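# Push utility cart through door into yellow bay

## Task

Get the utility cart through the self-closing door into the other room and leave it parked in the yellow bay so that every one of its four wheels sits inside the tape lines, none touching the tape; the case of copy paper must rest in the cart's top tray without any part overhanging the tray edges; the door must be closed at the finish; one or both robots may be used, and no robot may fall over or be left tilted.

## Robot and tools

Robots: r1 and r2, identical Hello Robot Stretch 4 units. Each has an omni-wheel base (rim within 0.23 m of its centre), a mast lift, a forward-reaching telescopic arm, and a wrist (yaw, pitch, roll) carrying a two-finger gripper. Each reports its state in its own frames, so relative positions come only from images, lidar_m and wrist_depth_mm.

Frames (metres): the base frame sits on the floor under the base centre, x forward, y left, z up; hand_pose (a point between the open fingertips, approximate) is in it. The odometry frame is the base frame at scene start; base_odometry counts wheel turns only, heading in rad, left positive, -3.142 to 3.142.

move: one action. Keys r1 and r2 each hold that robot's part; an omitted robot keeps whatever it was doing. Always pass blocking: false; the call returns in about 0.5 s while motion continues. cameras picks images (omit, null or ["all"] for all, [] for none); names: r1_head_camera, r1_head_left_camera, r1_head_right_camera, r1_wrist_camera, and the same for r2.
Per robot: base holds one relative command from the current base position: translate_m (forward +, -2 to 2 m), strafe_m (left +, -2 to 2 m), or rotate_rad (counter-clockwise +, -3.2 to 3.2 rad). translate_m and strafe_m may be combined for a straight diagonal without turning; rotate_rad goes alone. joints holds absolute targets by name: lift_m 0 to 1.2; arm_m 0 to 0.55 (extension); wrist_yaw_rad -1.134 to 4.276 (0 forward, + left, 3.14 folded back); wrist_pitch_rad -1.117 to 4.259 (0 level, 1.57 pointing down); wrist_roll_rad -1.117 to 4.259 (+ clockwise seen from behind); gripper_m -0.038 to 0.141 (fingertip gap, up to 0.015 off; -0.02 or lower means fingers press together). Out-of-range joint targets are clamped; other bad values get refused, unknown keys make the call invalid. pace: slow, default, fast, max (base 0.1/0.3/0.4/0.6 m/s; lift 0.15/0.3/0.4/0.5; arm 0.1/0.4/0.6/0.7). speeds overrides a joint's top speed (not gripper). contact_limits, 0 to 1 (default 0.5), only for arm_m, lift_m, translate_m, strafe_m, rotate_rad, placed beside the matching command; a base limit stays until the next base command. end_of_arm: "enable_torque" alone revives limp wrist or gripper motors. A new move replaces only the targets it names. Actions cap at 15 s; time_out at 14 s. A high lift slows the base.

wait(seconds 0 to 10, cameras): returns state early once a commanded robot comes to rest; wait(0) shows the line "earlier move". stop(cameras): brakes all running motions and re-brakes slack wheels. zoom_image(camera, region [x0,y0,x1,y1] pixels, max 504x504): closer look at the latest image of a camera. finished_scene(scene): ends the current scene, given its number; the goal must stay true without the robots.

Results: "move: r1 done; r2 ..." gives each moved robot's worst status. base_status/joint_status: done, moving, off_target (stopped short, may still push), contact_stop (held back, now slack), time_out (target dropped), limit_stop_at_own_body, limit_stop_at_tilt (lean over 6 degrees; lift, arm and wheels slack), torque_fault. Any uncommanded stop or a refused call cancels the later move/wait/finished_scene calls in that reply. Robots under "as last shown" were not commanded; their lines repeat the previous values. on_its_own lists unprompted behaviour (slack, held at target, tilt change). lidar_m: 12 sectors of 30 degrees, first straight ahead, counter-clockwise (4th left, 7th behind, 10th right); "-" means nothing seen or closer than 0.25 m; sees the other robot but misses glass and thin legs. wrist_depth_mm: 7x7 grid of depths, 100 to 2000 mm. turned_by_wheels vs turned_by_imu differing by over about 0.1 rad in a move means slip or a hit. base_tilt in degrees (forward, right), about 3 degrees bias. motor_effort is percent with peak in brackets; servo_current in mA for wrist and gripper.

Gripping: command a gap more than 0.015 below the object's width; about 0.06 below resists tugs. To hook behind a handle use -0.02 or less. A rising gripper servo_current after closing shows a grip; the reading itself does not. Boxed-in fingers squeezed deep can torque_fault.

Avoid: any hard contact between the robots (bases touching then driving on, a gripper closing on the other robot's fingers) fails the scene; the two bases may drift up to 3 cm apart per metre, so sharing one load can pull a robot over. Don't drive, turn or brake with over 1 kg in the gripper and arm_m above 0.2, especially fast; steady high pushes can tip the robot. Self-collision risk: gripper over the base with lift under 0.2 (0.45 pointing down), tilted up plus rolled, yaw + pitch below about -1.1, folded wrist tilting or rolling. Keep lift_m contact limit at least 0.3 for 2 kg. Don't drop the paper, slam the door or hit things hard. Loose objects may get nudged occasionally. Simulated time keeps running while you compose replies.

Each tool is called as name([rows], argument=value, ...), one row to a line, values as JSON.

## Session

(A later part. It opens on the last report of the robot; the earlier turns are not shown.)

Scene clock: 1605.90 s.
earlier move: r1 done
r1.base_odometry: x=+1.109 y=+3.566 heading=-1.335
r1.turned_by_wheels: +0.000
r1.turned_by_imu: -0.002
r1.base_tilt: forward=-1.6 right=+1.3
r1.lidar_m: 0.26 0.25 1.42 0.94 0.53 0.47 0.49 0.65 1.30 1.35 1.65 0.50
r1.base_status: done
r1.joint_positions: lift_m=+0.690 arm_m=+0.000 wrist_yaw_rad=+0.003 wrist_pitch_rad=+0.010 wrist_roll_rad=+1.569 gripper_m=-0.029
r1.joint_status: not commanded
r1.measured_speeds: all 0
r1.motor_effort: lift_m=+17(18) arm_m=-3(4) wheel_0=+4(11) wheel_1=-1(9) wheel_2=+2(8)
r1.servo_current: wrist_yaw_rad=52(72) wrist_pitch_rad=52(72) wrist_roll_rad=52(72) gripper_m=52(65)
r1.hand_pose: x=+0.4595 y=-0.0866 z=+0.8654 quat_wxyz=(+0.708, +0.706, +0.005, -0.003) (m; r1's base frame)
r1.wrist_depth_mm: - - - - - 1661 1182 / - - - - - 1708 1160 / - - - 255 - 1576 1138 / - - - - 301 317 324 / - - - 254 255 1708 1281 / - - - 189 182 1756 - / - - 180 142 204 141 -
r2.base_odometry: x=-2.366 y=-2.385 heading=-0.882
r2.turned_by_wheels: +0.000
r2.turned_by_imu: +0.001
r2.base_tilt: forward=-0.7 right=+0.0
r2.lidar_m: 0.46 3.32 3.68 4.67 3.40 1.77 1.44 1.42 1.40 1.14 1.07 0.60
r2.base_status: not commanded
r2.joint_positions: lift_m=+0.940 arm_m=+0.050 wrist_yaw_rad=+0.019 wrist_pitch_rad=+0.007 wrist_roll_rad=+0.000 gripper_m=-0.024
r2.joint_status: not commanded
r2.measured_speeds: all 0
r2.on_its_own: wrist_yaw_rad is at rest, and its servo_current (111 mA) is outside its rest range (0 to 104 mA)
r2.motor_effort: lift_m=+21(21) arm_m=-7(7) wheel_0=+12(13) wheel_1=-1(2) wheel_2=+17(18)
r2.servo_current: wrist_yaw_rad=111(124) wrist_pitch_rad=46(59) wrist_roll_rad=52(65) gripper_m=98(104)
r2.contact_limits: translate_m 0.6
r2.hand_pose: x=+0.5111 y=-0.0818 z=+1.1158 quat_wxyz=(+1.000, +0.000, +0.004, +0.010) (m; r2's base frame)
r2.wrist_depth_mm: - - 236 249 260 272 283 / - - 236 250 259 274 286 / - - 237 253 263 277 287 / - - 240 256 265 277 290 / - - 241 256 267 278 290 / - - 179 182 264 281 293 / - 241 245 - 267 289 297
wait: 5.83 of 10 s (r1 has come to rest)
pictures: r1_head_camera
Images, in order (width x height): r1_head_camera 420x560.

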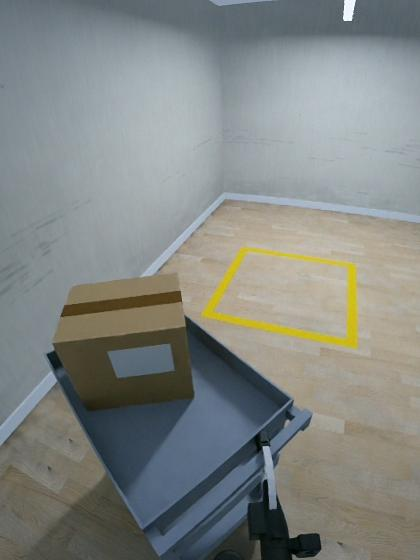

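move(r1={"joints":{"gripper_m":0.1}}, blocking=false, cameras=[])

wait(seconds=1.5, cameras=[])

move(r1={"base":{"translate_m":-0.2},"pace":"slow"}, blocking=false, cameras=[])

wait(seconds=4, cameras=["r1_head_camera","r1_head_right_camera"])

Scene clock: 1633.87 s.
move: r1 moving
r1.base_odometry: x=+1.109 y=+3.566 heading=-1.335
r1.turned_by_wheels: +0.000
r1.turned_by_imu: +0.000
r1.base_tilt: forward=-1.6 right=+1.3
r1.lidar_m: 0.28 0.25 1.44 0.95 0.53 0.50 0.51 0.65 1.30 1.33 1.67 0.52
r1.base_status: not commanded
r1.joint_positions: lift_m=+0.690 arm_m=+0.000 wrist_yaw_rad=+0.003 wrist_pitch_rad=+0.010 wrist_roll_rad=+1.569 gripper_m=-0.004
r1.joint_status: gripper_m moving
r1.measured_speeds: all 0
r1.motor_effort: lift_m=+17(18) arm_m=-3(4) wheel_0=+4(5) wheel_1=-1(1) wheel_2=+2(2)
r1.servo_current: wrist_yaw_rad=52(65) wrist_pitch_rad=59(65) wrist_roll_rad=33(52) gripper_m=72(78)
r1.hand_pose: x=+0.4595 y=-0.0866 z=+0.8654 quat_wxyz=(+0.708, +0.706, +0.005, -0.003) (m; r1's base frame)
r1.wrist_depth_mm: - - - - - 1618 1138 / - - - - - 1661 1182 / - - - 259 - 1708 1182 / - - - - 310 319 327 / - - - 254 260 1756 1281 / - - - 177 186 1808 - / - - 160 135 207 - -
r2.base_odometry: x=-2.366 y=-2.385 heading=-0.882
r2.turned_by_wheels: +0.000
r2.turned_by_imu: +0.000
r2.base_tilt: forward=-0.7 right=+0.0
r2.lidar_m: 0.44 3.30 3.66 4.69 3.38 1.74 1.44 1.44 1.40 1.13 1.04 0.60
r2.base_status: not commanded
r2.joint_positions: lift_m=+0.940 arm_m=+0.050 wrist_yaw_rad=+0.019 wrist_pitch_rad=+0.007 wrist_roll_rad=+0.000 gripper_m=-0.024
r2.joint_status: not commanded
r2.measured_speeds: all 0
r2.motor_effort: lift_m=+21(21) arm_m=-6(7) wheel_0=+12(13) wheel_1=-1(1) wheel_2=+17(18)
r2.servo_current: wrist_yaw_rad=104(117) wrist_pitch_rad=52(52) wrist_roll_rad=46(59) gripper_m=91(98)
r2.contact_limits: translate_m 0.6
r2.hand_pose: x=+0.5111 y=-0.0818 z=+1.1158 quat_wxyz=(+1.000, +0.000, +0.004, +0.010) (m; r2's base frame)
r2.wrist_depth_mm: - - 235 250 259 272 285 / - - 236 250 260 274 285 / - - 237 254 262 274 287 / - - 239 255 264 278 287 / - - 241 256 266 279 291 / - - 179 181 265 282 293 / - 241 245 - 268 289 297
pictures: none
No camera images: "cameras" was empty.

Scene clock: 1635.37 s.
earlier move: r1 done
r1.base_odometry: x=+1.109 y=+3.566 heading=-1.335
r1.turned_by_wheels: +0.000
r1.turned_by_imu: +0.000
r1.base_tilt: forward=-1.6 right=+1.3
r1.lidar_m: 0.25 0.25 1.41 0.96 0.55 0.49 0.51 0.64 1.30 1.37 1.65 0.49
r1.base_status: not commanded
r1.joint_positions: lift_m=+0.690 arm_m=+0.000 wrist_yaw_rad=+0.002 wrist_pitch_rad=+0.007 wrist_roll_rad=+1.569 gripper_m=+0.100
r1.joint_status: all done
r1.measured_speeds: all 0
r1.motor_effort: lift_m=+18(18) arm_m=-3(4) wheel_0=+4(5) wheel_1=-1(1) wheel_2=+1(2)
r1.servo_current: wrist_yaw_rad=59(72) wrist_pitch_rad=52(65) wrist_roll_rad=33(59) gripper_m=39(91)
r1.hand_pose: x=+0.4595 y=-0.0868 z=+0.8663 quat_wxyz=(+0.708, +0.706, +0.003, -0.002) (m; r1's base frame)
r1.wrist_depth_mm: - - - - - 1756 1229 / - - - - - 1708 1229 / - - - - - 1756 1229 / - - - - 315 327 329 / - - - - 265 1863 1205 / - - 215 - 198 1618 - / - - - 144 217 213 -
r2.base_odometry: x=-2.366 y=-2.385 heading=-0.882
r2.turned_by_wheels: +0.000
r2.turned_by_imu: +0.000
r2.base_tilt: forward=-0.7 right=+0.0
r2.lidar_m: 0.46 3.29 3.68 4.69 3.42 1.78 1.45 1.42 1.41 1.13 1.01 0.57
r2.base_status: not commanded
r2.joint_positions: lift_m=+0.940 arm_m=+0.050 wrist_yaw_rad=+0.019 wrist_pitch_rad=+0.007 wrist_roll_rad=+0.000 gripper_m=-0.024
r2.joint_status: not commanded
r2.measured_speeds: all 0
r2.on_its_own: wrist_yaw_rad is at rest, and its servo_current (111 mA) is outside its rest range (0 to 104 mA)
r2.motor_effort: lift_m=+21(21) arm_m=-6(7) wheel_0=+12(13) wheel_1=-1(1) wheel_2=+18(18)
r2.servo_current: wrist_yaw_rad=111(124) wrist_pitch_rad=52(59) wrist_roll_rad=39(59) gripper_m=98(104)
r2.contact_limits: translate_m 0.6
r2.hand_pose: x=+0.5111 y=-0.0818 z=+1.1158 quat_wxyz=(+1.000, +0.000, +0.004, +0.010) (m; r2's base frame)
r2.wrist_depth_mm: - - 236 249 259 272 285 / - - 236 251 262 273 285 / - - 236 253 263 276 287 / - - 239 255 264 278 290 / - - 243 256 266 281 291 / - - 179 182 264 282 291 / - 241 245 - 266 290 296
wait: 1.50 s; at rest by 1.47 s
pictures: none
No camera images: "cameras" was empty.

Scene clock: 1635.87 s.
move: r1 moving
r1.base_odometry: x=+1.106 y=+3.578 heading=-1.336
r1.turned_by_wheels: +0.000
r1.turned_by_imu: +0.000
r1.base_tilt: forward=-1.6 right=+1.3
r1.lidar_m: 0.26 0.25 1.40 0.92 0.51 0.47 0.50 0.62 1.25 1.36 1.63 0.50
r1.base_status: translate_m moving
r1.joint_positions: lift_m=+0.690 arm_m=+0.000 wrist_yaw_rad=+0.002 wrist_pitch_rad=+0.007 wrist_roll_rad=+1.569 gripper_m=+0.100
r1.joint_status: not commanded
r1.measured_speeds: translate_m=-0.049 strafe_m=+0.000 rotate_rad=-0.002 lift_m=+0.000 arm_m=+0.000 wrist_yaw_rad=+0.000 wrist_pitch_rad=+0.000 wrist_roll_rad=+0.000
r1.motor_effort: lift_m=+17(18) arm_m=-4(4) wheel_0=-2(6) wheel_1=-4(6) wheel_2=+6(6)
r1.servo_current: wrist_yaw_rad=33(65) wrist_pitch_rad=52(59) wrist_roll_rad=33(52) gripper_m=39(46)
r1.hand_pose: x=+0.4595 y=-0.0868 z=+0.8663 quat_wxyz=(+0.708, +0.706, +0.003, -0.002) (m; r1's base frame)
r1.wrist_depth_mm: - - - - - 1708 1182 / - - - - - 1756 1229 / - - - - - 1756 1229 / - - - - 325 338 336 / - - - - 281 1808 1281 / - - 216 - 194 1576 - / - - - 144 226 216 -
r2.base_odometry: x=-2.366 y=-2.385 heading=-0.882
r2.turned_by_wheels: +0.000
r2.turned_by_imu: +0.000
r2.base_tilt: forward=-0.6 right=+0.0
r2.lidar_m: 0.44 3.31 3.68 4.71 3.41 1.76 1.44 1.43 1.39 1.15 1.04 0.57
r2.base_status: not commanded
r2.joint_positions: lift_m=+0.940 arm_m=+0.050 wrist_yaw_rad=+0.019 wrist_pitch_rad=+0.007 wrist_roll_rad=+0.000 gripper_m=-0.024
r2.joint_status: not commanded
r2.measured_speeds: all 0
r2.motor_effort: lift_m=+21(21) arm_m=-6(7) wheel_0=+12(13) wheel_1=-1(1) wheel_2=+17(18)
r2.servo_current: wrist_yaw_rad=111(111) wrist_pitch_rad=46(52) wrist_roll_rad=46(46) gripper_m=98(104)
r2.contact_limits: translate_m 0.6
r2.hand_pose: x=+0.5111 y=-0.0818 z=+1.1158 quat_wxyz=(+1.000, +0.000, +0.004, +0.010) (m; r2's base frame)
r2.wrist_depth_mm: - - 236 250 259 272 285 / - - 235 252 260 274 286 / - - 236 253 263 276 286 / - - 239 255 264 279 289 / - - 242 255 266 279 290 / - - 179 181 264 281 293 / - 240 245 - 268 289 297
pictures: none
No camera images: "cameras" was empty.

Scene clock: 1638.67 s.
earlier move: r1 done
r1.base_odometry: x=+1.062 y=+3.760 heading=-1.336
r1.turned_by_wheels: +0.000
r1.turned_by_imu: +0.000
r1.base_tilt: forward=-1.6 right=+1.3
r1.lidar_m: 0.41 0.40 1.48 0.62 0.36 0.29 0.31 0.40 0.87 1.29 1.58 0.71
r1.base_status: done
r1.joint_positions: lift_m=+0.690 arm_m=+0.000 wrist_yaw_rad=+0.002 wrist_pitch_rad=+0.007 wrist_roll_rad=+1.569 gripper_m=+0.100
r1.joint_status: not commanded
r1.measured_speeds: all 0
r1.motor_effort: lift_m=+18(18) arm_m=-3(4) wheel_0=-4(7) wheel_1=-4(6) wheel_2=+2(7)
r1.servo_current: wrist_yaw_rad=39(65) wrist_pitch_rad=52(59) wrist_roll_rad=59(65) gripper_m=46(52)
r1.hand_pose: x=+0.4595 y=-0.0868 z=+0.8663 quat_wxyz=(+0.708, +0.706, +0.003, -0.002) (m; r1's base frame)
r1.wrist_depth_mm: - - - - - 1756 1205 / - - - - - 1708 1182 / - - - - - 1756 1229 / - - - - - 1499 525 / - - - - - 1863 - / - - 214 - 193 - - / - - 603 144 - - -
r2.base_odometry: x=-2.366 y=-2.385 heading=-0.882
r2.turned_by_wheels: +0.000
r2.turned_by_imu: +0.000
r2.base_tilt: forward=-0.6 right=+0.0
r2.lidar_m: 0.45 3.32 3.67 4.71 3.40 1.78 1.44 1.41 1.39 1.14 1.05 0.58
r2.base_status: not commanded
r2.joint_positions: lift_m=+0.940 arm_m=+0.050 wrist_yaw_rad=+0.019 wrist_pitch_rad=+0.007 wrist_roll_rad=+0.000 gripper_m=-0.024
r2.joint_status: not commanded
r2.measured_speeds: all 0
r2.on_its_own: wrist_yaw_rad is at rest, and its servo_current (111 mA) is outside its rest range (0 to 104 mA)
r2.motor_effort: lift_m=+21(21) arm_m=-7(7) wheel_0=+12(13) wheel_1=-1(1) wheel_2=+17(18)
r2.servo_current: wrist_yaw_rad=111(124) wrist_pitch_rad=52(59) wrist_roll_rad=39(65) gripper_m=104(104)
r2.contact_limits: translate_m 0.6
r2.hand_pose: x=+0.5111 y=-0.0819 z=+1.1158 quat_wxyz=(+1.000, +0.000, +0.004, +0.010) (m; r2's base frame)
r2.wrist_depth_mm: - - 235 250 259 273 283 / - - 236 251 260 273 285 / - - 237 254 263 276 286 / - - 240 255 264 278 290 / - - 241 255 265 279 291 / - - 179 182 265 282 293 / - 240 245 - 267 290 296
wait: 2.80 of 4 s (r1 has come to rest)
pictures: r1_head_camera, r1_head_right_camera
Images, in order (width x height): r1_head_camera 420x560, r1_head_right_camera 420x672.

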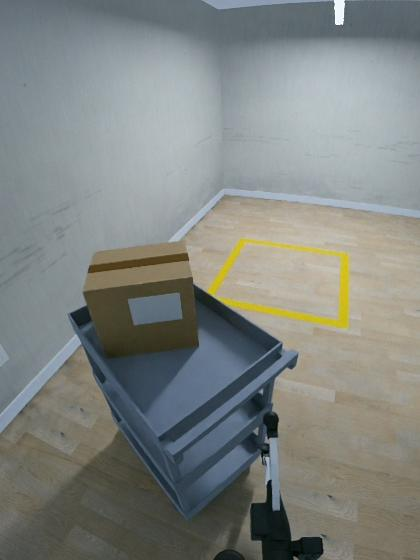

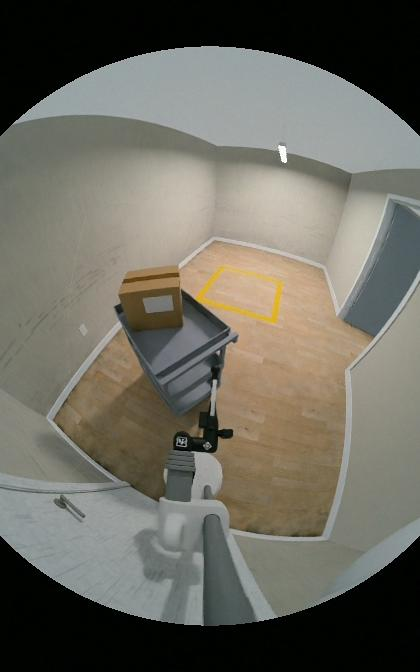

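move(r1={"base":{"strafe_m":-0.65}}, blocking=false, cameras=[])

wait(seconds=5, cameras=[])

move(r1={"base":{"rotate_rad":1.3},"pace":"slow"}, blocking=false, cameras=[])

wait(seconds=5, cameras=["r1_head_camera"])

Scene clock: 1645.70 s.
move: r1 moving
r1.base_odometry: x=+1.027 y=+3.752 heading=-1.336
r1.turned_by_wheels: +0.000
r1.turned_by_imu: +0.000
r1.base_tilt: forward=-1.6 right=+1.3
r1.lidar_m: 0.44 0.42 1.52 0.58 0.37 0.32 0.33 0.39 0.88 1.25 1.53 2.93
r1.base_status: strafe_m moving
r1.joint_positions: lift_m=+0.690 arm_m=+0.000 wrist_yaw_rad=+0.002 wrist_pitch_rad=+0.007 wrist_roll_rad=+1.569 gripper_m=+0.100
r1.joint_status: not commanded
r1.measured_speeds: translate_m=+0.000 strafe_m=-0.140 rotate_rad=+0.000 lift_m=+0.000 arm_m=+0.000 wrist_yaw_rad=+0.000 wrist_pitch_rad=+0.000 wrist_roll_rad=+0.000
r1.motor_effort: lift_m=+17(18) arm_m=-4(4) wheel_0=+10(11) wheel_1=-10(10) wheel_2=+0(2)
r1.servo_current: wrist_yaw_rad=46(46) wrist_pitch_rad=52(52) wrist_roll_rad=65(65) gripper_m=39(46)
r1.hand_pose: x=+0.4595 y=-0.0868 z=+0.8663 quat_wxyz=(+0.708, +0.706, +0.003, -0.002) (m; r1's base frame)
r1.wrist_depth_mm: - - - - - 1708 1205 / - - - - - 1756 1182 / - - - - - 1708 1229 / - - - - - 1618 1205 / - - - - 521 1808 - / - - 215 - 193 - - / - - 715 144 - - -
r2.base_odometry: x=-2.366 y=-2.385 heading=-0.882
r2.turned_by_wheels: +0.000
r2.turned_by_imu: +0.000
r2.base_tilt: forward=-0.7 right=+0.0
r2.lidar_m: 0.44 3.31 3.72 4.72 3.40 1.76 1.45 1.43 1.38 1.16 1.09 0.57
r2.base_status: not commanded
r2.joint_positions: lift_m=+0.940 arm_m=+0.050 wrist_yaw_rad=+0.019 wrist_pitch_rad=+0.007 wrist_roll_rad=+0.000 gripper_m=-0.024
r2.joint_status: not commanded
r2.measured_speeds: all 0
r2.motor_effort: lift_m=+21(21) arm_m=-6(7) wheel_0=+12(13) wheel_1=-1(1) wheel_2=+17(18)
r2.servo_current: wrist_yaw_rad=124(124) wrist_pitch_rad=59(59) wrist_roll_rad=46(52) gripper_m=104(104)
r2.contact_limits: translate_m 0.6
r2.hand_pose: x=+0.5111 y=-0.0819 z=+1.1158 quat_wxyz=(+1.000, +0.000, +0.004, +0.010) (m; r2's base frame)
r2.wrist_depth_mm: - - 236 250 259 272 283 / - - 236 251 260 272 285 / - - 236 254 263 277 287 / - - 239 254 264 277 289 / - - 242 256 267 279 291 / - - 179 182 264 282 293 / - 242 244 - 267 289 297
pictures: none
No camera images: "cameras" was empty.

Scene clock: 1648.70 s.
earlier move: r1 done
r1.base_odometry: x=+0.430 y=+3.609 heading=-1.336
r1.turned_by_wheels: +0.000
r1.turned_by_imu: -0.004
r1.base_tilt: forward=-1.6 right=+1.2
r1.lidar_m: 3.79 0.78 0.78 1.00 0.59 0.53 0.54 0.68 0.67 0.68 0.81 2.38
r1.base_status: done
r1.joint_positions: lift_m=+0.690 arm_m=+0.000 wrist_yaw_rad=+0.002 wrist_pitch_rad=+0.007 wrist_roll_rad=+1.569 gripper_m=+0.100
r1.joint_status: not commanded
r1.measured_speeds: all 0
r1.motor_effort: lift_m=+18(18) arm_m=-4(4) wheel_0=+1(11) wheel_1=-1(12) wheel_2=+0(2)
r1.servo_current: wrist_yaw_rad=52(72) wrist_pitch_rad=52(59) wrist_roll_rad=46(72) gripper_m=46(52)
r1.hand_pose: x=+0.4595 y=-0.0868 z=+0.8663 quat_wxyz=(+0.708, +0.706, +0.003, -0.002) (m; r1's base frame)
r1.wrist_depth_mm: - - - - - 1756 1229 / - - - - - 1756 1229 / - - - - - 1708 1229 / - - - - - 1808 1281 / - - - - - 1756 1281 / - - 214 - 198 1537 1281 / - - - 144 - 1808 1255
r2.base_odometry: x=-2.366 y=-2.385 heading=-0.882
r2.turned_by_wheels: +0.000
r2.turned_by_imu: +0.000
r2.base_tilt: forward=-0.7 right=+0.0
r2.lidar_m: 0.44 3.31 3.70 4.71 3.39 1.80 1.45 1.43 1.40 1.16 1.04 0.60
r2.base_status: not commanded
r2.joint_positions: lift_m=+0.940 arm_m=+0.050 wrist_yaw_rad=+0.019 wrist_pitch_rad=+0.007 wrist_roll_rad=+0.000 gripper_m=-0.024
r2.joint_status: not commanded
r2.measured_speeds: all 0
r2.on_its_own: wrist_yaw_rad is at rest, and its servo_current (111 mA) is outside its rest range (0 to 104 mA)
r2.motor_effort: lift_m=+21(21) arm_m=-7(7) wheel_0=+12(13) wheel_1=-1(1) wheel_2=+18(18)
r2.servo_current: wrist_yaw_rad=111(124) wrist_pitch_rad=52(59) wrist_roll_rad=46(59) gripper_m=91(104)
r2.contact_limits: translate_m 0.6
r2.hand_pose: x=+0.5111 y=-0.0819 z=+1.1158 quat_wxyz=(+1.000, +0.000, +0.004, +0.010) (m; r2's base frame)
r2.wrist_depth_mm: - - 235 250 260 273 285 / - - 236 250 262 273 286 / - - 237 253 262 276 289 / - - 238 254 264 278 290 / - - 242 255 267 279 291 / - - 179 182 264 281 293 / - 241 244 - 268 289 297
wait: 3.00 of 5 s (r1 has come to rest)
pictures: none
No camera images: "cameras" was empty.

Scene clock: 1649.20 s.
move: r1 moving
r1.base_odometry: x=+0.430 y=+3.609 heading=-1.210
r1.turned_by_wheels: +0.126
r1.turned_by_imu: +0.126
r1.base_tilt: forward=-1.6 right=+1.3
r1.lidar_m: 3.20 0.80 0.80 0.82 0.54 0.54 0.58 0.73 0.67 0.68 0.89 2.40
r1.base_status: rotate_rad moving
r1.joint_positions: lift_m=+0.690 arm_m=+0.000 wrist_yaw_rad=+0.002 wrist_pitch_rad=+0.007 wrist_roll_rad=+1.569 gripper_m=+0.100
r1.joint_status: not commanded
r1.measured_speeds: translate_m=+0.000 strafe_m=+0.000 rotate_rad=+0.492 lift_m=+0.000 arm_m=+0.000 wrist_yaw_rad=+0.000 wrist_pitch_rad=+0.000 wrist_roll_rad=+0.000
r1.motor_effort: lift_m=+18(18) arm_m=-3(4) wheel_0=-7(8) wheel_1=-4(6) wheel_2=-5(6)
r1.servo_current: wrist_yaw_rad=39(59) wrist_pitch_rad=59(59) wrist_roll_rad=52(59) gripper_m=39(46)
r1.hand_pose: x=+0.4595 y=-0.0868 z=+0.8663 quat_wxyz=(+0.708, +0.706, +0.003, -0.002) (m; r1's base frame)
r1.wrist_depth_mm: - - - - - 1756 1205 / - - - - - 1756 1255 / - - - - - 1808 1229 / - - - - - 1756 1255 / - - - - - 1808 1255 / - - 214 - 198 1576 1255 / - - - 144 - 1863 1255
r2.base_odometry: x=-2.366 y=-2.385 heading=-0.882
r2.turned_by_wheels: +0.000
r2.turned_by_imu: +0.000
r2.base_tilt: forward=-0.6 right=+0.0
r2.lidar_m: 0.45 3.32 3.68 4.66 3.39 1.76 1.44 1.41 1.42 1.16 1.04 0.58
r2.base_status: not commanded
r2.joint_positions: lift_m=+0.940 arm_m=+0.050 wrist_yaw_rad=+0.019 wrist_pitch_rad=+0.007 wrist_roll_rad=+0.000 gripper_m=-0.024
r2.joint_status: not commanded
r2.measured_speeds: all 0
r2.motor_effort: lift_m=+21(21) arm_m=-7(7) wheel_0=+12(12) wheel_1=-1(1) wheel_2=+17(18)
r2.servo_current: wrist_yaw_rad=111(124) wrist_pitch_rad=46(52) wrist_roll_rad=46(52) gripper_m=98(104)
r2.contact_limits: translate_m 0.6
r2.hand_pose: x=+0.5111 y=-0.0819 z=+1.1158 quat_wxyz=(+1.000, +0.000, +0.004, +0.010) (m; r2's base frame)
r2.wrist_depth_mm: - - 236 250 259 273 283 / - - 236 251 262 274 285 / - - 238 253 262 277 287 / - - 240 255 263 279 290 / - - 241 256 267 279 290 / - - 179 181 264 282 291 / - 241 245 - 267 287 297
pictures: none
No camera images: "cameras" was empty.

Scene clock: 1651.30 s.
earlier move: r1 done
r1.base_odometry: x=+0.430 y=+3.609 heading=-0.037
r1.turned_by_wheels: +1.174
r1.turned_by_imu: +1.180
r1.base_tilt: forward=-1.6 right=+1.3
r1.lidar_m: 0.83 0.74 0.55 0.55 0.59 0.69 0.67 0.69 1.05 3.40 2.85 0.78
r1.base_status: done
r1.joint_positions: lift_m=+0.690 arm_m=+0.000 wrist_yaw_rad=+0.002 wrist_pitch_rad=+0.007 wrist_roll_rad=+1.569 gripper_m=+0.100
r1.joint_status: not commanded
r1.measured_speeds: all 0
r1.motor_effort: lift_m=+17(18) arm_m=-4(4) wheel_0=-4(8) wheel_1=-1(7) wheel_2=-2(6)
r1.servo_current: wrist_yaw_rad=46(72) wrist_pitch_rad=46(59) wrist_roll_rad=52(65) gripper_m=33(52)
r1.hand_pose: x=+0.4595 y=-0.0868 z=+0.8663 quat_wxyz=(+0.708, +0.706, +0.003, -0.002) (m; r1's base frame)
r1.wrist_depth_mm: - - 831 778 - - - / - - 931 585 - - - / - - - 585 - 798 1182 / - - - - - 1661 1255 / - - - - - 1661 1255 / - 190 195 - 189 1537 1255 / - 144 - 141 - - 1182
r2.base_odometry: x=-2.366 y=-2.385 heading=-0.882
r2.turned_by_wheels: +0.000
r2.turned_by_imu: +0.000
r2.base_tilt: forward=-0.7 right=+0.0
r2.lidar_m: 0.45 3.32 3.64 4.71 3.41 1.77 1.45 1.44 1.40 1.15 1.06 0.58
r2.base_status: not commanded
r2.joint_positions: lift_m=+0.940 arm_m=+0.050 wrist_yaw_rad=+0.019 wrist_pitch_rad=+0.007 wrist_roll_rad=+0.000 gripper_m=-0.024
r2.joint_status: not commanded
r2.measured_speeds: all 0
r2.on_its_own: wrist_yaw_rad is at rest, and its servo_current (111 mA) is outside its rest range (0 to 104 mA)
r2.motor_effort: lift_m=+21(21) arm_m=-6(7) wheel_0=+12(13) wheel_1=-1(1) wheel_2=+17(18)
r2.servo_current: wrist_yaw_rad=111(124) wrist_pitch_rad=52(52) wrist_roll_rad=39(59) gripper_m=98(104)
r2.contact_limits: translate_m 0.6
r2.hand_pose: x=+0.5111 y=-0.0819 z=+1.1158 quat_wxyz=(+1.000, +0.000, +0.004, +0.010) (m; r2's base frame)
r2.wrist_depth_mm: - - 234 250 262 272 285 / - - 236 251 262 273 286 / - - 238 253 263 276 287 / - - 238 255 265 278 291 / - - 240 256 266 278 291 / - - 179 182 265 279 294 / - 241 245 - 268 289 297
wait: 2.10 of 5 s (r1 has come to rest)
pictures: r1_head_camera
Images, in order (width x height): r1_head_camera 420x560.

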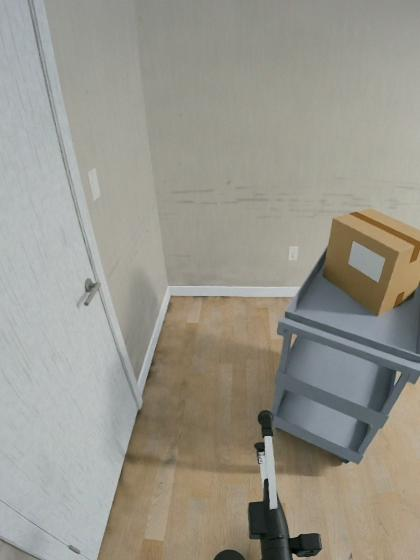

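move(r1={"base":{"strafe_m":-0.32},"pace":"slow"}, blocking=false, cameras=[])

wait(seconds=5, cameras=["r1_head_camera","r1_wrist_camera"])

Scene clock: 1658.23 s.
move: r1 moving
r1.base_odometry: x=+0.429 y=+3.595 heading=-0.037
r1.turned_by_wheels: +0.000
r1.turned_by_imu: +0.000
r1.base_tilt: forward=-1.6 right=+1.2
r1.lidar_m: 0.82 0.75 0.57 0.54 0.61 0.70 0.66 0.71 1.01 3.40 2.84 0.78
r1.base_status: strafe_m moving
r1.joint_positions: lift_m=+0.690 arm_m=+0.000 wrist_yaw_rad=+0.002 wrist_pitch_rad=+0.007 wrist_roll_rad=+1.569 gripper_m=+0.100
r1.joint_status: not commanded
r1.measured_speeds: translate_m=+0.000 strafe_m=-0.057 rotate_rad=+0.001 lift_m=+0.000 arm_m=+0.000 wrist_yaw_rad=+0.000 wrist_pitch_rad=+0.000 wrist_roll_rad=+0.000
r1.motor_effort: lift_m=+17(18) arm_m=-4(4) wheel_0=+10(10) wheel_1=-7(7) wheel_2=+0(1)
r1.servo_current: wrist_yaw_rad=39(72) wrist_pitch_rad=46(59) wrist_roll_rad=46(59) gripper_m=46(46)
r1.hand_pose: x=+0.4595 y=-0.0868 z=+0.8663 quat_wxyz=(+0.708, +0.706, +0.003, -0.002) (m; r1's base frame)
r1.wrist_depth_mm: - - 809 768 - - - / - - 931 544 1138 - - / - - - 585 - 759 1160 / - - - - - 1661 1229 / - - - - - 1661 1255 / - 189 196 - 190 1576 1255 / - 144 - 141 - - 1205
r2.base_odometry: x=-2.366 y=-2.385 heading=-0.882
r2.turned_by_wheels: +0.000
r2.turned_by_imu: +0.000
r2.base_tilt: forward=-0.6 right=+0.0
r2.lidar_m: 0.46 3.32 3.71 4.70 3.40 1.78 1.44 1.42 1.42 1.14 1.04 0.59
r2.base_status: not commanded
r2.joint_positions: lift_m=+0.940 arm_m=+0.050 wrist_yaw_rad=+0.019 wrist_pitch_rad=+0.007 wrist_roll_rad=+0.000 gripper_m=-0.024
r2.joint_status: not commanded
r2.measured_speeds: all 0
r2.motor_effort: lift_m=+21(21) arm_m=-7(7) wheel_0=+12(13) wheel_1=-1(1) wheel_2=+17(18)
r2.servo_current: wrist_yaw_rad=111(117) wrist_pitch_rad=46(52) wrist_roll_rad=52(59) gripper_m=91(104)
r2.contact_limits: translate_m 0.6
r2.hand_pose: x=+0.5111 y=-0.0819 z=+1.1158 quat_wxyz=(+1.000, +0.000, +0.004, +0.010) (m; r2's base frame)
r2.wrist_depth_mm: - - 236 250 259 272 285 / - - 236 251 262 273 285 / - - 237 254 263 277 289 / - - 240 254 265 278 290 / - - 241 255 267 278 291 / - - 179 182 264 282 294 / - 241 243 - 267 287 296
pictures: none
No camera images: "cameras" was empty.

Scene clock: 1662.10 s.
earlier move: r1 done
r1.base_odometry: x=+0.418 y=+3.289 heading=-0.036
r1.turned_by_wheels: +0.000
r1.turned_by_imu: -0.001
r1.base_tilt: forward=-1.6 right=+1.3
r1.lidar_m: 0.68 1.17 0.86 0.85 0.92 0.70 0.69 0.74 1.09 3.49 2.85 0.65
r1.base_status: done
r1.joint_positions: lift_m=+0.690 arm_m=+0.000 wrist_yaw_rad=+0.002 wrist_pitch_rad=+0.007 wrist_roll_rad=+1.569 gripper_m=+0.100
r1.joint_status: not commanded
r1.measured_speeds: all 0
r1.motor_effort: lift_m=+17(18) arm_m=-4(4) wheel_0=+3(10) wheel_1=-1(7) wheel_2=+0(1)
r1.servo_current: wrist_yaw_rad=59(72) wrist_pitch_rad=59(59) wrist_roll_rad=39(65) gripper_m=46(52)
r1.hand_pose: x=+0.4595 y=-0.0868 z=+0.8663 quat_wxyz=(+0.708, +0.706, +0.003, -0.002) (m; r1's base frame)
r1.wrist_depth_mm: - - - 699 - - - / - - 750 469 442 439 445 / - - 707 691 1078 - - / - - 878 452 991 - 525 / - - - 500 - 597 591 / - 190 196 554 191 621 1205 / - 144 - 144 - 1499 1255
r2.base_odometry: x=-2.366 y=-2.385 heading=-0.882
r2.turned_by_wheels: +0.000
r2.turned_by_imu: +0.001
r2.base_tilt: forward=-0.7 right=+0.1
r2.lidar_m: 0.43 3.33 3.72 4.70 3.40 1.77 1.45 1.41 1.41 1.14 1.06 0.59
r2.base_status: not commanded
r2.joint_positions: lift_m=+0.940 arm_m=+0.050 wrist_yaw_rad=+0.019 wrist_pitch_rad=+0.007 wrist_roll_rad=+0.000 gripper_m=-0.024
r2.joint_status: not commanded
r2.measured_speeds: all 0
r2.on_its_own: wrist_yaw_rad is at rest, and its servo_current (124 mA) is outside its rest range (0 to 104 mA)
r2.motor_effort: lift_m=+21(21) arm_m=-7(7) wheel_0=+12(13) wheel_1=-1(2) wheel_2=+17(18)
r2.servo_current: wrist_yaw_rad=124(124) wrist_pitch_rad=46(59) wrist_roll_rad=39(59) gripper_m=98(104)
r2.contact_limits: translate_m 0.6
r2.hand_pose: x=+0.5111 y=-0.0819 z=+1.1158 quat_wxyz=(+1.000, +0.000, +0.004, +0.010) (m; r2's base frame)
r2.wrist_depth_mm: - - 236 249 259 272 283 / - - 236 251 262 274 285 / - - 236 252 263 277 287 / - - 239 255 265 277 289 / - - 241 256 266 281 291 / - - 179 182 264 282 294 / - 240 245 - 267 287 296
wait: 3.87 of 5 s (r1 has come to rest)
pictures: r1_head_camera, r1_wrist_camera
Images, in order (width x height): r1_head_camera 420x560, r1_wrist_camera 616x392.

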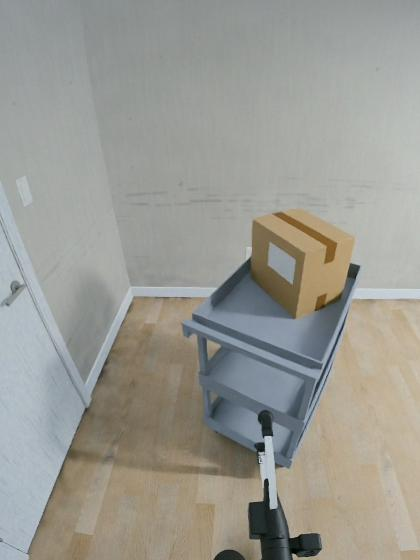

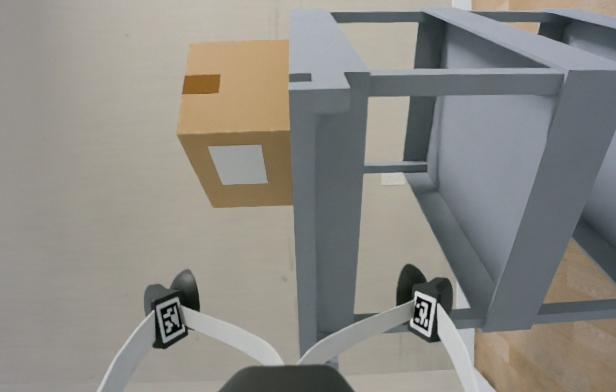

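move(r1={"base":{"translate_m":0.25},"pace":"slow","contact_limits":{"translate_m":0.2}}, blocking=false, cameras=[])

wait(seconds=5, cameras=["r1_head_camera","r1_wrist_camera"])

Scene clock: 1668.50 s.
move: r1 moving
r1.base_odometry: x=+0.431 y=+3.289 heading=-0.036
r1.turned_by_wheels: +0.000
r1.turned_by_imu: +0.000
r1.base_tilt: forward=-1.6 right=+1.3
r1.lidar_m: 0.63 1.14 0.88 0.85 0.91 0.71 0.70 0.75 1.07 3.55 2.80 0.64
r1.base_status: translate_m moving
r1.joint_positions: lift_m=+0.690 arm_m=+0.000 wrist_yaw_rad=+0.002 wrist_pitch_rad=+0.007 wrist_roll_rad=+1.569 gripper_m=+0.100
r1.joint_status: not commanded
r1.measured_speeds: translate_m=+0.048 strafe_m=+0.000 rotate_rad=-0.002 lift_m=+0.000 arm_m=+0.000 wrist_yaw_rad=+0.000 wrist_pitch_rad=+0.000 wrist_roll_rad=+0.000
r1.motor_effort: lift_m=+17(18) arm_m=-4(4) wheel_0=+6(7) wheel_1=+4(5) wheel_2=-7(7)
r1.servo_current: wrist_yaw_rad=59(78) wrist_pitch_rad=46(59) wrist_roll_rad=59(59) gripper_m=39(52)
r1.contact_limits: translate_m 0.2
r1.hand_pose: x=+0.4595 y=-0.0868 z=+0.8663 quat_wxyz=(+0.708, +0.706, +0.003, -0.002) (m; r1's base frame)
r1.wrist_depth_mm: - - 768 654 - - - / - - 723 699 436 433 433 / - - 699 683 1098 - - / - - 854 442 991 - 512 / - - - 469 - 585 597 / - 190 196 544 189 621 1138 / - 144 - 144 - 1464 1255
r2.base_odometry: x=-2.366 y=-2.385 heading=-0.882
r2.turned_by_wheels: +0.000
r2.turned_by_imu: +0.000
r2.base_tilt: forward=-0.7 right=+0.0
r2.lidar_m: 0.43 3.31 3.70 4.69 3.42 1.74 1.46 1.42 1.40 1.14 1.05 0.59
r2.base_status: not commanded
r2.joint_positions: lift_m=+0.940 arm_m=+0.050 wrist_yaw_rad=+0.019 wrist_pitch_rad=+0.007 wrist_roll_rad=+0.000 gripper_m=-0.024
r2.joint_status: not commanded
r2.measured_speeds: all 0
r2.motor_effort: lift_m=+21(21) arm_m=-7(7) wheel_0=+12(13) wheel_1=-1(1) wheel_2=+17(18)
r2.servo_current: wrist_yaw_rad=111(124) wrist_pitch_rad=52(52) wrist_roll_rad=52(59) gripper_m=91(104)
r2.contact_limits: translate_m 0.6
r2.hand_pose: x=+0.5111 y=-0.0819 z=+1.1158 quat_wxyz=(+1.000, +0.000, +0.004, +0.010) (m; r2's base frame)
r2.wrist_depth_mm: - - 236 249 259 272 283 / - - 235 251 263 274 285 / - - 237 253 263 276 289 / - - 239 254 264 278 290 / - - 242 255 266 279 290 / - - 179 181 265 282 294 / - 241 245 - 267 289 297
pictures: none
No camera images: "cameras" was empty.

Scene clock: 1671.77 s.
earlier move: r1 done
r1.base_odometry: x=+0.668 y=+3.280 heading=-0.036
r1.turned_by_wheels: +0.000
r1.turned_by_imu: +0.000
r1.base_tilt: forward=-1.6 right=+1.3
r1.lidar_m: 0.46 1.13 0.88 0.83 0.90 0.97 0.92 1.00 2.26 3.89 2.51 0.40
r1.base_status: done
r1.joint_positions: lift_m=+0.690 arm_m=+0.000 wrist_yaw_rad=+0.002 wrist_pitch_rad=+0.007 wrist_roll_rad=+1.569 gripper_m=+0.100
r1.joint_status: not commanded
r1.measured_speeds: all 0
r1.motor_effort: lift_m=+17(18) arm_m=-4(4) wheel_0=+5(7) wheel_1=+2(6) wheel_2=-2(7)
r1.servo_current: wrist_yaw_rad=39(78) wrist_pitch_rad=52(59) wrist_roll_rad=39(85) gripper_m=46(52)
r1.contact_limits: translate_m 0.2
r1.hand_pose: x=+0.4595 y=-0.0868 z=+0.8663 quat_wxyz=(+0.708, +0.706, +0.003, -0.002) (m; r1's base frame)
r1.wrist_depth_mm: - 484 496 151 206 - - / - 452 455 163 222 - - / - 508 517 180 240 - - / - - 661 197 259 - - / - - - 209 283 - - / - 190 196 230 193 1499 - / - 143 - 144 - 137 492
r2.base_odometry: x=-2.366 y=-2.385 heading=-0.882
r2.turned_by_wheels: +0.000
r2.turned_by_imu: +0.000
r2.base_tilt: forward=-0.7 right=+0.0
r2.lidar_m: 0.44 3.30 3.66 4.69 3.39 1.80 1.46 1.42 1.39 1.13 1.06 0.58
r2.base_status: not commanded
r2.joint_positions: lift_m=+0.940 arm_m=+0.050 wrist_yaw_rad=+0.019 wrist_pitch_rad=+0.007 wrist_roll_rad=+0.000 gripper_m=-0.024
r2.joint_status: not commanded
r2.measured_speeds: all 0
r2.motor_effort: lift_m=+21(21) arm_m=-7(7) wheel_0=+12(13) wheel_1=-1(1) wheel_2=+17(18)
r2.servo_current: wrist_yaw_rad=104(124) wrist_pitch_rad=46(59) wrist_roll_rad=52(59) gripper_m=98(104)
r2.contact_limits: translate_m 0.6
r2.hand_pose: x=+0.5111 y=-0.0819 z=+1.1158 quat_wxyz=(+1.000, +0.000, +0.004, +0.010) (m; r2's base frame)
r2.wrist_depth_mm: - - 235 250 259 271 283 / - - 235 252 262 272 286 / - - 237 252 264 276 287 / - - 240 255 264 279 289 / - - 242 256 266 279 291 / - - 179 181 265 281 294 / - 240 244 - 266 287 297
wait: 3.27 of 5 s (r1 has come to rest)
pictures: r1_head_camera, r1_wrist_camera
Images, in order (width x height): r1_head_camera 420x560, r1_wrist_camera 616x392.

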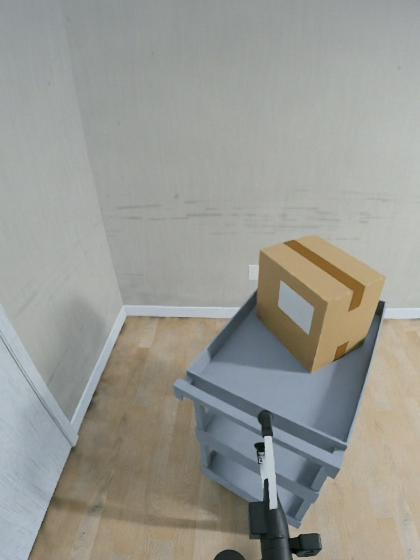

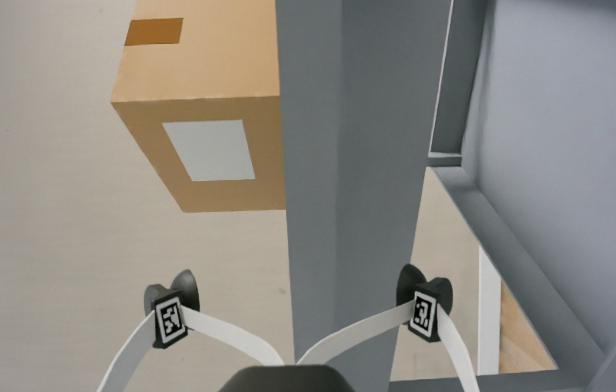

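move(r1={"base":{"translate_m":0.05},"pace":"slow","contact_limits":{"translate_m":0.2}}, blocking=false, cameras=[])

wait(seconds=3, cameras=[])

move(r1={"joints":{"gripper_m":-0.03}}, blocking=false, cameras=[])

wait(seconds=3, cameras=["r1_wrist_camera"])

Scene clock: 1677.60 s.
move: r1 moving
r1.base_odometry: x=+0.680 y=+3.280 heading=-0.036
r1.turned_by_wheels: +0.000
r1.turned_by_imu: +0.000
r1.base_tilt: forward=-1.6 right=+1.2
r1.lidar_m: 0.45 1.14 0.86 0.83 0.90 0.97 0.94 1.02 2.23 3.84 2.47 0.40
r1.base_status: translate_m moving
r1.joint_positions: lift_m=+0.690 arm_m=+0.000 wrist_yaw_rad=+0.002 wrist_pitch_rad=+0.007 wrist_roll_rad=+1.569 gripper_m=+0.100
r1.joint_status: not commanded
r1.measured_speeds: translate_m=+0.048 strafe_m=+0.000 rotate_rad=+0.001 lift_m=+0.000 arm_m=+0.000 wrist_yaw_rad=+0.000 wrist_pitch_rad=+0.000 wrist_roll_rad=+0.000
r1.motor_effort: lift_m=+18(18) arm_m=-4(4) wheel_0=+4(6) wheel_1=+5(5) wheel_2=-6(6)
r1.servo_current: wrist_yaw_rad=52(72) wrist_pitch_rad=52(59) wrist_roll_rad=59(59) gripper_m=39(46)
r1.contact_limits: translate_m 0.2
r1.hand_pose: x=+0.4595 y=-0.0868 z=+0.8663 quat_wxyz=(+0.708, +0.706, +0.003, -0.002) (m; r1's base frame)
r1.wrist_depth_mm: - 484 480 143 198 - - / - 445 452 154 212 - - / - 480 508 170 231 - - / - - 647 591 252 - - / - - - - 272 - - / - 190 195 218 190 1464 - / - 144 - 144 - 421 492
r2: as last shown
r2.lidar_m: 0.45 3.30 3.71 4.69 3.38 1.75 1.45 1.42 1.38 1.14 1.00 0.59
r2.motor_effort: lift_m=+21(21) arm_m=-6(7) wheel_0=+12(13) wheel_1=-1(1) wheel_2=+17(18)
r2.servo_current: wrist_yaw_rad=111(111) wrist_pitch_rad=52(59) wrist_roll_rad=46(52) gripper_m=104(104)
r2.contact_limits: translate_m 0.6
r2.wrist_depth_mm: - - 235 250 260 272 285 / - - 236 251 263 274 285 / - - 237 254 263 276 289 / - - 240 255 264 279 290 / - - 241 256 267 279 291 / - - 179 182 264 282 294 / - 240 245 - 266 289 297
pictures: none
No camera images: "cameras" was empty.

Scene clock: 1678.80 s.
earlier move: r1 done
r1.base_odometry: x=+0.718 y=+3.278 heading=-0.036
r1.turned_by_wheels: +0.000
r1.turned_by_imu: +0.000
r1.base_tilt: forward=-1.6 right=+1.3
r1.lidar_m: 0.47 1.13 0.86 0.81 0.91 1.00 0.98 1.07 2.25 3.88 2.44 0.37
r1.base_status: done
r1.joint_positions: lift_m=+0.690 arm_m=+0.000 wrist_yaw_rad=+0.002 wrist_pitch_rad=+0.007 wrist_roll_rad=+1.569 gripper_m=+0.100
r1.joint_status: not commanded
r1.measured_speeds: all 0
r1.motor_effort: lift_m=+18(18) arm_m=-4(4) wheel_0=+4(6) wheel_1=+3(6) wheel_2=-3(7)
r1.servo_current: wrist_yaw_rad=59(78) wrist_pitch_rad=46(59) wrist_roll_rad=52(59) gripper_m=39(52)
r1.contact_limits: translate_m 0.2
r1.hand_pose: x=+0.4595 y=-0.0868 z=+0.8663 quat_wxyz=(+0.708, +0.706, +0.003, -0.002) (m; r1's base frame)
r1.wrist_depth_mm: - 433 433 110 167 167 - / - 402 410 120 179 178 - / - 473 477 132 195 195 - / - - 585 145 213 - - / - - - 154 230 - - / - 190 196 170 193 1576 - / - 144 - 144 287 - 1255
r2.base_odometry: x=-2.366 y=-2.385 heading=-0.882
r2.turned_by_wheels: +0.000
r2.turned_by_imu: +0.000
r2.base_tilt: forward=-0.6 right=+0.0
r2.lidar_m: 0.45 3.26 3.69 4.69 3.42 1.79 1.44 1.40 1.41 1.16 1.03 0.60
r2.base_status: not commanded
r2.joint_positions: lift_m=+0.940 arm_m=+0.050 wrist_yaw_rad=+0.019 wrist_pitch_rad=+0.007 wrist_roll_rad=+0.000 gripper_m=-0.024
r2.joint_status: not commanded
r2.measured_speeds: all 0
r2.on_its_own: wrist_yaw_rad is at rest, and its servo_current (111 mA) is outside its rest range (0 to 104 mA)
r2.motor_effort: lift_m=+21(21) arm_m=-7(7) wheel_0=+12(13) wheel_1=-1(1) wheel_2=+17(18)
r2.servo_current: wrist_yaw_rad=111(117) wrist_pitch_rad=52(59) wrist_roll_rad=52(52) gripper_m=104(104)
r2.contact_limits: translate_m 0.6
r2.hand_pose: x=+0.5111 y=-0.0819 z=+1.1158 quat_wxyz=(+1.000, +0.000, +0.004, +0.010) (m; r2's base frame)
r2.wrist_depth_mm: - - 235 249 259 272 283 / - - 236 250 262 273 286 / - - 237 254 264 276 287 / - - 239 254 265 277 290 / - - 241 255 266 279 291 / - - 179 181 264 282 294 / - 241 245 - 267 289 297
wait: 1.20 of 3 s (r1 has come to rest)
pictures: none
No camera images: "cameras" was empty.

Scene clock: 1679.30 s.
move: r1 moving
r1.base_odometry: x=+0.718 y=+3.278 heading=-0.036
r1.turned_by_wheels: +0.000
r1.turned_by_imu: +0.000
r1.base_tilt: forward=-1.6 right=+1.3
r1.lidar_m: 0.44 1.15 0.84 0.81 0.91 1.01 0.97 1.06 2.26 3.87 2.42 0.36
r1.base_status: not commanded
r1.joint_positions: lift_m=+0.690 arm_m=+0.000 wrist_yaw_rad=+0.002 wrist_pitch_rad=+0.007 wrist_roll_rad=+1.569 gripper_m=+0.084
r1.joint_status: gripper_m moving
r1.measured_speeds: all 0
r1.motor_effort: lift_m=+18(18) arm_m=-4(4) wheel_0=+4(5) wheel_1=+2(3) wheel_2=-3(3)
r1.servo_current: wrist_yaw_rad=39(59) wrist_pitch_rad=46(59) wrist_roll_rad=46(59) gripper_m=111(111)
r1.contact_limits: translate_m 0.2
r1.hand_pose: x=+0.4595 y=-0.0868 z=+0.8663 quat_wxyz=(+0.708, +0.706, +0.003, -0.002) (m; r1's base frame)
r1.wrist_depth_mm: - 436 430 110 166 167 - / - 404 404 120 180 178 - / - 473 484 132 195 196 - / - - 585 145 213 - - / - - - 154 229 - - / - - 193 170 192 1576 - / - 152 - 142 287 149 1255
r2.base_odometry: x=-2.366 y=-2.385 heading=-0.882
r2.turned_by_wheels: +0.000
r2.turned_by_imu: +0.000
r2.base_tilt: forward=-0.7 right=+0.1
r2.lidar_m: 0.44 3.30 3.70 4.68 3.43 1.76 1.42 1.42 1.40 1.15 1.05 0.58
r2.base_status: not commanded
r2.joint_positions: lift_m=+0.940 arm_m=+0.050 wrist_yaw_rad=+0.019 wrist_pitch_rad=+0.007 wrist_roll_rad=+0.000 gripper_m=-0.024
r2.joint_status: not commanded
r2.measured_speeds: all 0
r2.motor_effort: lift_m=+21(21) arm_m=-6(7) wheel_0=+12(12) wheel_1=-1(1) wheel_2=+18(18)
r2.servo_current: wrist_yaw_rad=104(117) wrist_pitch_rad=46(52) wrist_roll_rad=52(52) gripper_m=104(104)
r2.contact_limits: translate_m 0.6
r2.hand_pose: x=+0.5111 y=-0.0819 z=+1.1158 quat_wxyz=(+1.000, +0.000, +0.004, +0.010) (m; r2's base frame)
r2.wrist_depth_mm: - - 234 249 259 272 283 / - - 236 251 262 274 285 / - - 237 253 263 276 287 / - - 239 255 264 278 289 / - - 242 256 266 279 293 / - - 180 182 263 282 294 / - 241 244 - 266 289 294
pictures: none
No camera images: "cameras" was empty.

Scene clock: 1680.80 s.
earlier move: r1 done
r1.base_odometry: x=+0.718 y=+3.278 heading=-0.036
r1.turned_by_wheels: +0.000
r1.turned_by_imu: +0.000
r1.base_tilt: forward=-1.6 right=+1.3
r1.lidar_m: 0.45 1.12 0.85 0.83 0.90 1.03 0.98 1.05 2.27 3.88 2.43 0.36
r1.base_status: not commanded
r1.joint_positions: lift_m=+0.690 arm_m=+0.000 wrist_yaw_rad=+0.002 wrist_pitch_rad=+0.007 wrist_roll_rad=+1.569 gripper_m=-0.029
r1.joint_status: all done
r1.measured_speeds: all 0
r1.motor_effort: lift_m=+18(18) arm_m=-4(4) wheel_0=+3(5) wheel_1=+2(3) wheel_2=-2(3)
r1.servo_current: wrist_yaw_rad=65(72) wrist_pitch_rad=52(59) wrist_roll_rad=52(65) gripper_m=78(182)
r1.contact_limits: translate_m 0.2
r1.hand_pose: x=+0.4595 y=-0.0868 z=+0.8663 quat_wxyz=(+0.708, +0.706, +0.003, -0.002) (m; r1's base frame)
r1.wrist_depth_mm: - 430 427 105 166 164 - / - 399 399 114 176 177 - / - 459 466 121 189 - - / - 554 591 136 206 - - / - - - 148 227 - - / - - 181 169 181 1537 - / - 136 159 128 180 140 1205
r2.base_odometry: x=-2.366 y=-2.385 heading=-0.882
r2.turned_by_wheels: +0.000
r2.turned_by_imu: +0.000
r2.base_tilt: forward=-0.7 right=+0.0
r2.lidar_m: 0.45 3.29 3.70 4.70 3.42 1.79 1.44 1.43 1.41 1.14 1.00 0.59
r2.base_status: not commanded
r2.joint_positions: lift_m=+0.940 arm_m=+0.050 wrist_yaw_rad=+0.019 wrist_pitch_rad=+0.007 wrist_roll_rad=+0.000 gripper_m=-0.024
r2.joint_status: not commanded
r2.measured_speeds: all 0
r2.on_its_own: wrist_yaw_rad is at rest, and its servo_current (111 mA) is outside its rest range (0 to 104 mA)
r2.motor_effort: lift_m=+21(21) arm_m=-7(7) wheel_0=+13(13) wheel_1=-1(2) wheel_2=+17(18)
r2.servo_current: wrist_yaw_rad=111(124) wrist_pitch_rad=46(52) wrist_roll_rad=52(59) gripper_m=98(104)
r2.contact_limits: translate_m 0.6
r2.hand_pose: x=+0.5111 y=-0.0818 z=+1.1158 quat_wxyz=(+1.000, +0.000, +0.004, +0.010) (m; r2's base frame)
r2.wrist_depth_mm: - - 236 250 259 273 283 / - - 236 250 260 274 285 / - - 236 254 263 277 287 / - - 240 254 265 279 290 / - - 241 256 267 279 290 / - - 179 182 263 282 294 / - 240 243 - 267 287 297
wait: 1.50 of 3 s (r1 has come to rest)
pictures: r1_wrist_camera
Images, in order (width x height): r1_wrist_camera 616x392.

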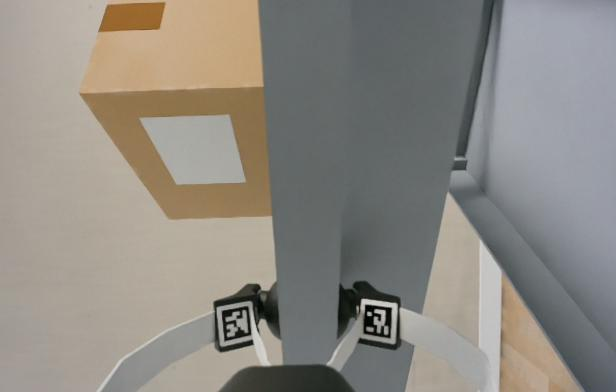

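move(r1={"base":{"strafe_m":-0.45,"translate_m":-0.15},"pace":"slow"}, blocking=false, cameras=[])

wait(seconds=7, cameras=["r1_head_camera"])

Scene clock: 1685.30 s.
move: r1 moving
r1.base_odometry: x=+0.714 y=+3.267 heading=-0.035
r1.turned_by_wheels: +0.001
r1.turned_by_imu: +0.000
r1.base_tilt: forward=-1.6 right=+1.2
r1.lidar_m: 0.42 0.54 0.87 0.84 0.91 1.00 0.98 1.05 2.26 3.87 2.40 0.37
r1.base_status: translate_m moving; strafe_m moving
r1.joint_positions: lift_m=+0.690 arm_m=+0.000 wrist_yaw_rad=+0.002 wrist_pitch_rad=+0.007 wrist_roll_rad=+1.569 gripper_m=-0.029
r1.joint_status: not commanded
r1.measured_speeds: translate_m=-0.016 strafe_m=-0.046 rotate_rad=+0.001 lift_m=+0.000 arm_m=+0.000 wrist_yaw_rad=+0.000 wrist_pitch_rad=+0.000 wrist_roll_rad=+0.000
r1.motor_effort: lift_m=+18(18) arm_m=-4(4) wheel_0=+7(9) wheel_1=-7(7) wheel_2=+5(6)
r1.servo_current: wrist_yaw_rad=59(65) wrist_pitch_rad=52(59) wrist_roll_rad=65(65) gripper_m=85(85)
r1.hand_pose: x=+0.4595 y=-0.0868 z=+0.8663 quat_wxyz=(+0.708, +0.706, +0.003, -0.002) (m; r1's base frame)
r1.wrist_depth_mm: - 430 430 104 161 162 - / - 397 399 112 173 174 - / - 455 466 117 187 - - / - 554 585 132 204 - - / - - - 145 224 - - / - - 182 167 183 1499 - / - 143 164 129 177 139 1229
r2.base_odometry: x=-2.366 y=-2.385 heading=-0.882
r2.turned_by_wheels: +0.000
r2.turned_by_imu: +0.000
r2.base_tilt: forward=-0.7 right=+0.0
r2.lidar_m: 0.45 3.31 3.68 4.70 3.41 1.79 1.44 1.43 1.41 1.14 1.04 0.57
r2.base_status: not commanded
r2.joint_positions: lift_m=+0.940 arm_m=+0.050 wrist_yaw_rad=+0.019 wrist_pitch_rad=+0.007 wrist_roll_rad=+0.000 gripper_m=-0.024
r2.joint_status: not commanded
r2.measured_speeds: all 0
r2.motor_effort: lift_m=+21(21) arm_m=-6(7) wheel_0=+12(13) wheel_1=-1(1) wheel_2=+18(18)
r2.servo_current: wrist_yaw_rad=98(124) wrist_pitch_rad=46(52) wrist_roll_rad=46(52) gripper_m=98(104)
r2.contact_limits: translate_m 0.6
r2.hand_pose: x=+0.5111 y=-0.0818 z=+1.1158 quat_wxyz=(+1.000, +0.000, +0.004, +0.010) (m; r2's base frame)
r2.wrist_depth_mm: - - 236 249 259 273 285 / - - 235 250 260 273 286 / - - 237 253 263 276 286 / - - 240 255 264 278 289 / - - 242 256 267 281 291 / - - 179 182 264 281 293 / - 240 245 - 266 287 296
pictures: none
No camera images: "cameras" was empty.

Scene clock: 1690.80 s.
earlier move: r1 done
r1.base_odometry: x=+0.552 y=+2.834 heading=-0.035
r1.turned_by_wheels: +0.000
r1.turned_by_imu: -0.002
r1.base_tilt: forward=-1.6 right=+1.3
r1.lidar_m: 0.36 0.37 1.33 1.28 1.18 0.88 0.85 0.95 1.81 3.43 2.60 0.44
r1.base_status: done
r1.joint_positions: lift_m=+0.690 arm_m=+0.000 wrist_yaw_rad=+0.003 wrist_pitch_rad=+0.010 wrist_roll_rad=+1.569 gripper_m=-0.029
r1.joint_status: not commanded
r1.measured_speeds: all 0
r1.motor_effort: lift_m=+18(18) arm_m=+1(4) wheel_0=+5(12) wheel_1=-2(7) wheel_2=+5(7)
r1.servo_current: wrist_yaw_rad=26(78) wrist_pitch_rad=59(65) wrist_roll_rad=65(65) gripper_m=59(85)
r1.hand_pose: x=+0.4595 y=-0.0866 z=+0.8654 quat_wxyz=(+0.708, +0.706, +0.005, -0.002) (m; r1's base frame)
r1.wrist_depth_mm: - - - 190 258 265 268 / - - - 249 252 1499 1182 / - - - 183 246 1661 - / - 554 597 238 240 - - / - 455 459 176 235 - - / - 469 466 189 182 - - / - 140 179 143 225 - -
r2.base_odometry: x=-2.366 y=-2.385 heading=-0.882
r2.turned_by_wheels: +0.000
r2.turned_by_imu: +0.001
r2.base_tilt: forward=-0.7 right=+0.0
r2.lidar_m: 0.43 3.32 3.71 4.69 3.42 1.77 1.42 1.43 1.37 1.16 1.05 0.57
r2.base_status: not commanded
r2.joint_positions: lift_m=+0.940 arm_m=+0.050 wrist_yaw_rad=+0.019 wrist_pitch_rad=+0.007 wrist_roll_rad=+0.000 gripper_m=-0.024
r2.joint_status: not commanded
r2.measured_speeds: all 0
r2.on_its_own: wrist_yaw_rad is at rest, and its servo_current (111 mA) is outside its rest range (0 to 104 mA)
r2.motor_effort: lift_m=+21(21) arm_m=-7(7) wheel_0=+12(13) wheel_1=-1(2) wheel_2=+17(18)
r2.servo_current: wrist_yaw_rad=111(124) wrist_pitch_rad=52(59) wrist_roll_rad=39(59) gripper_m=98(104)
r2.contact_limits: translate_m 0.6
r2.hand_pose: x=+0.5111 y=-0.0818 z=+1.1158 quat_wxyz=(+1.000, +0.000, +0.004, +0.010) (m; r2's base frame)
r2.wrist_depth_mm: - - 235 248 259 272 285 / - - 236 250 262 273 286 / - - 237 253 263 274 287 / - - 240 255 264 278 290 / - - 242 256 266 278 291 / - - 179 181 264 282 293 / - 240 245 - 267 287 296
wait: 5.50 of 7 s (r1 has come to rest)
pictures: r1_head_camera
Images, in order (width x height): r1_head_camera 420x560.

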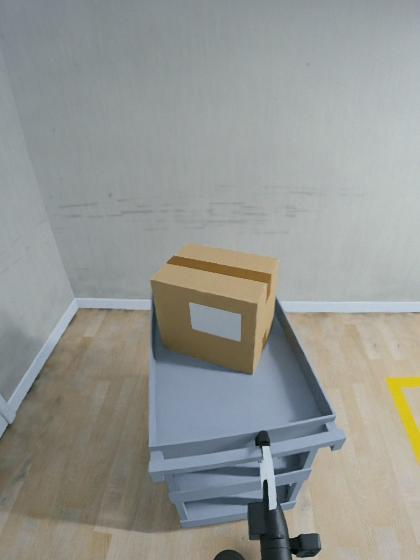

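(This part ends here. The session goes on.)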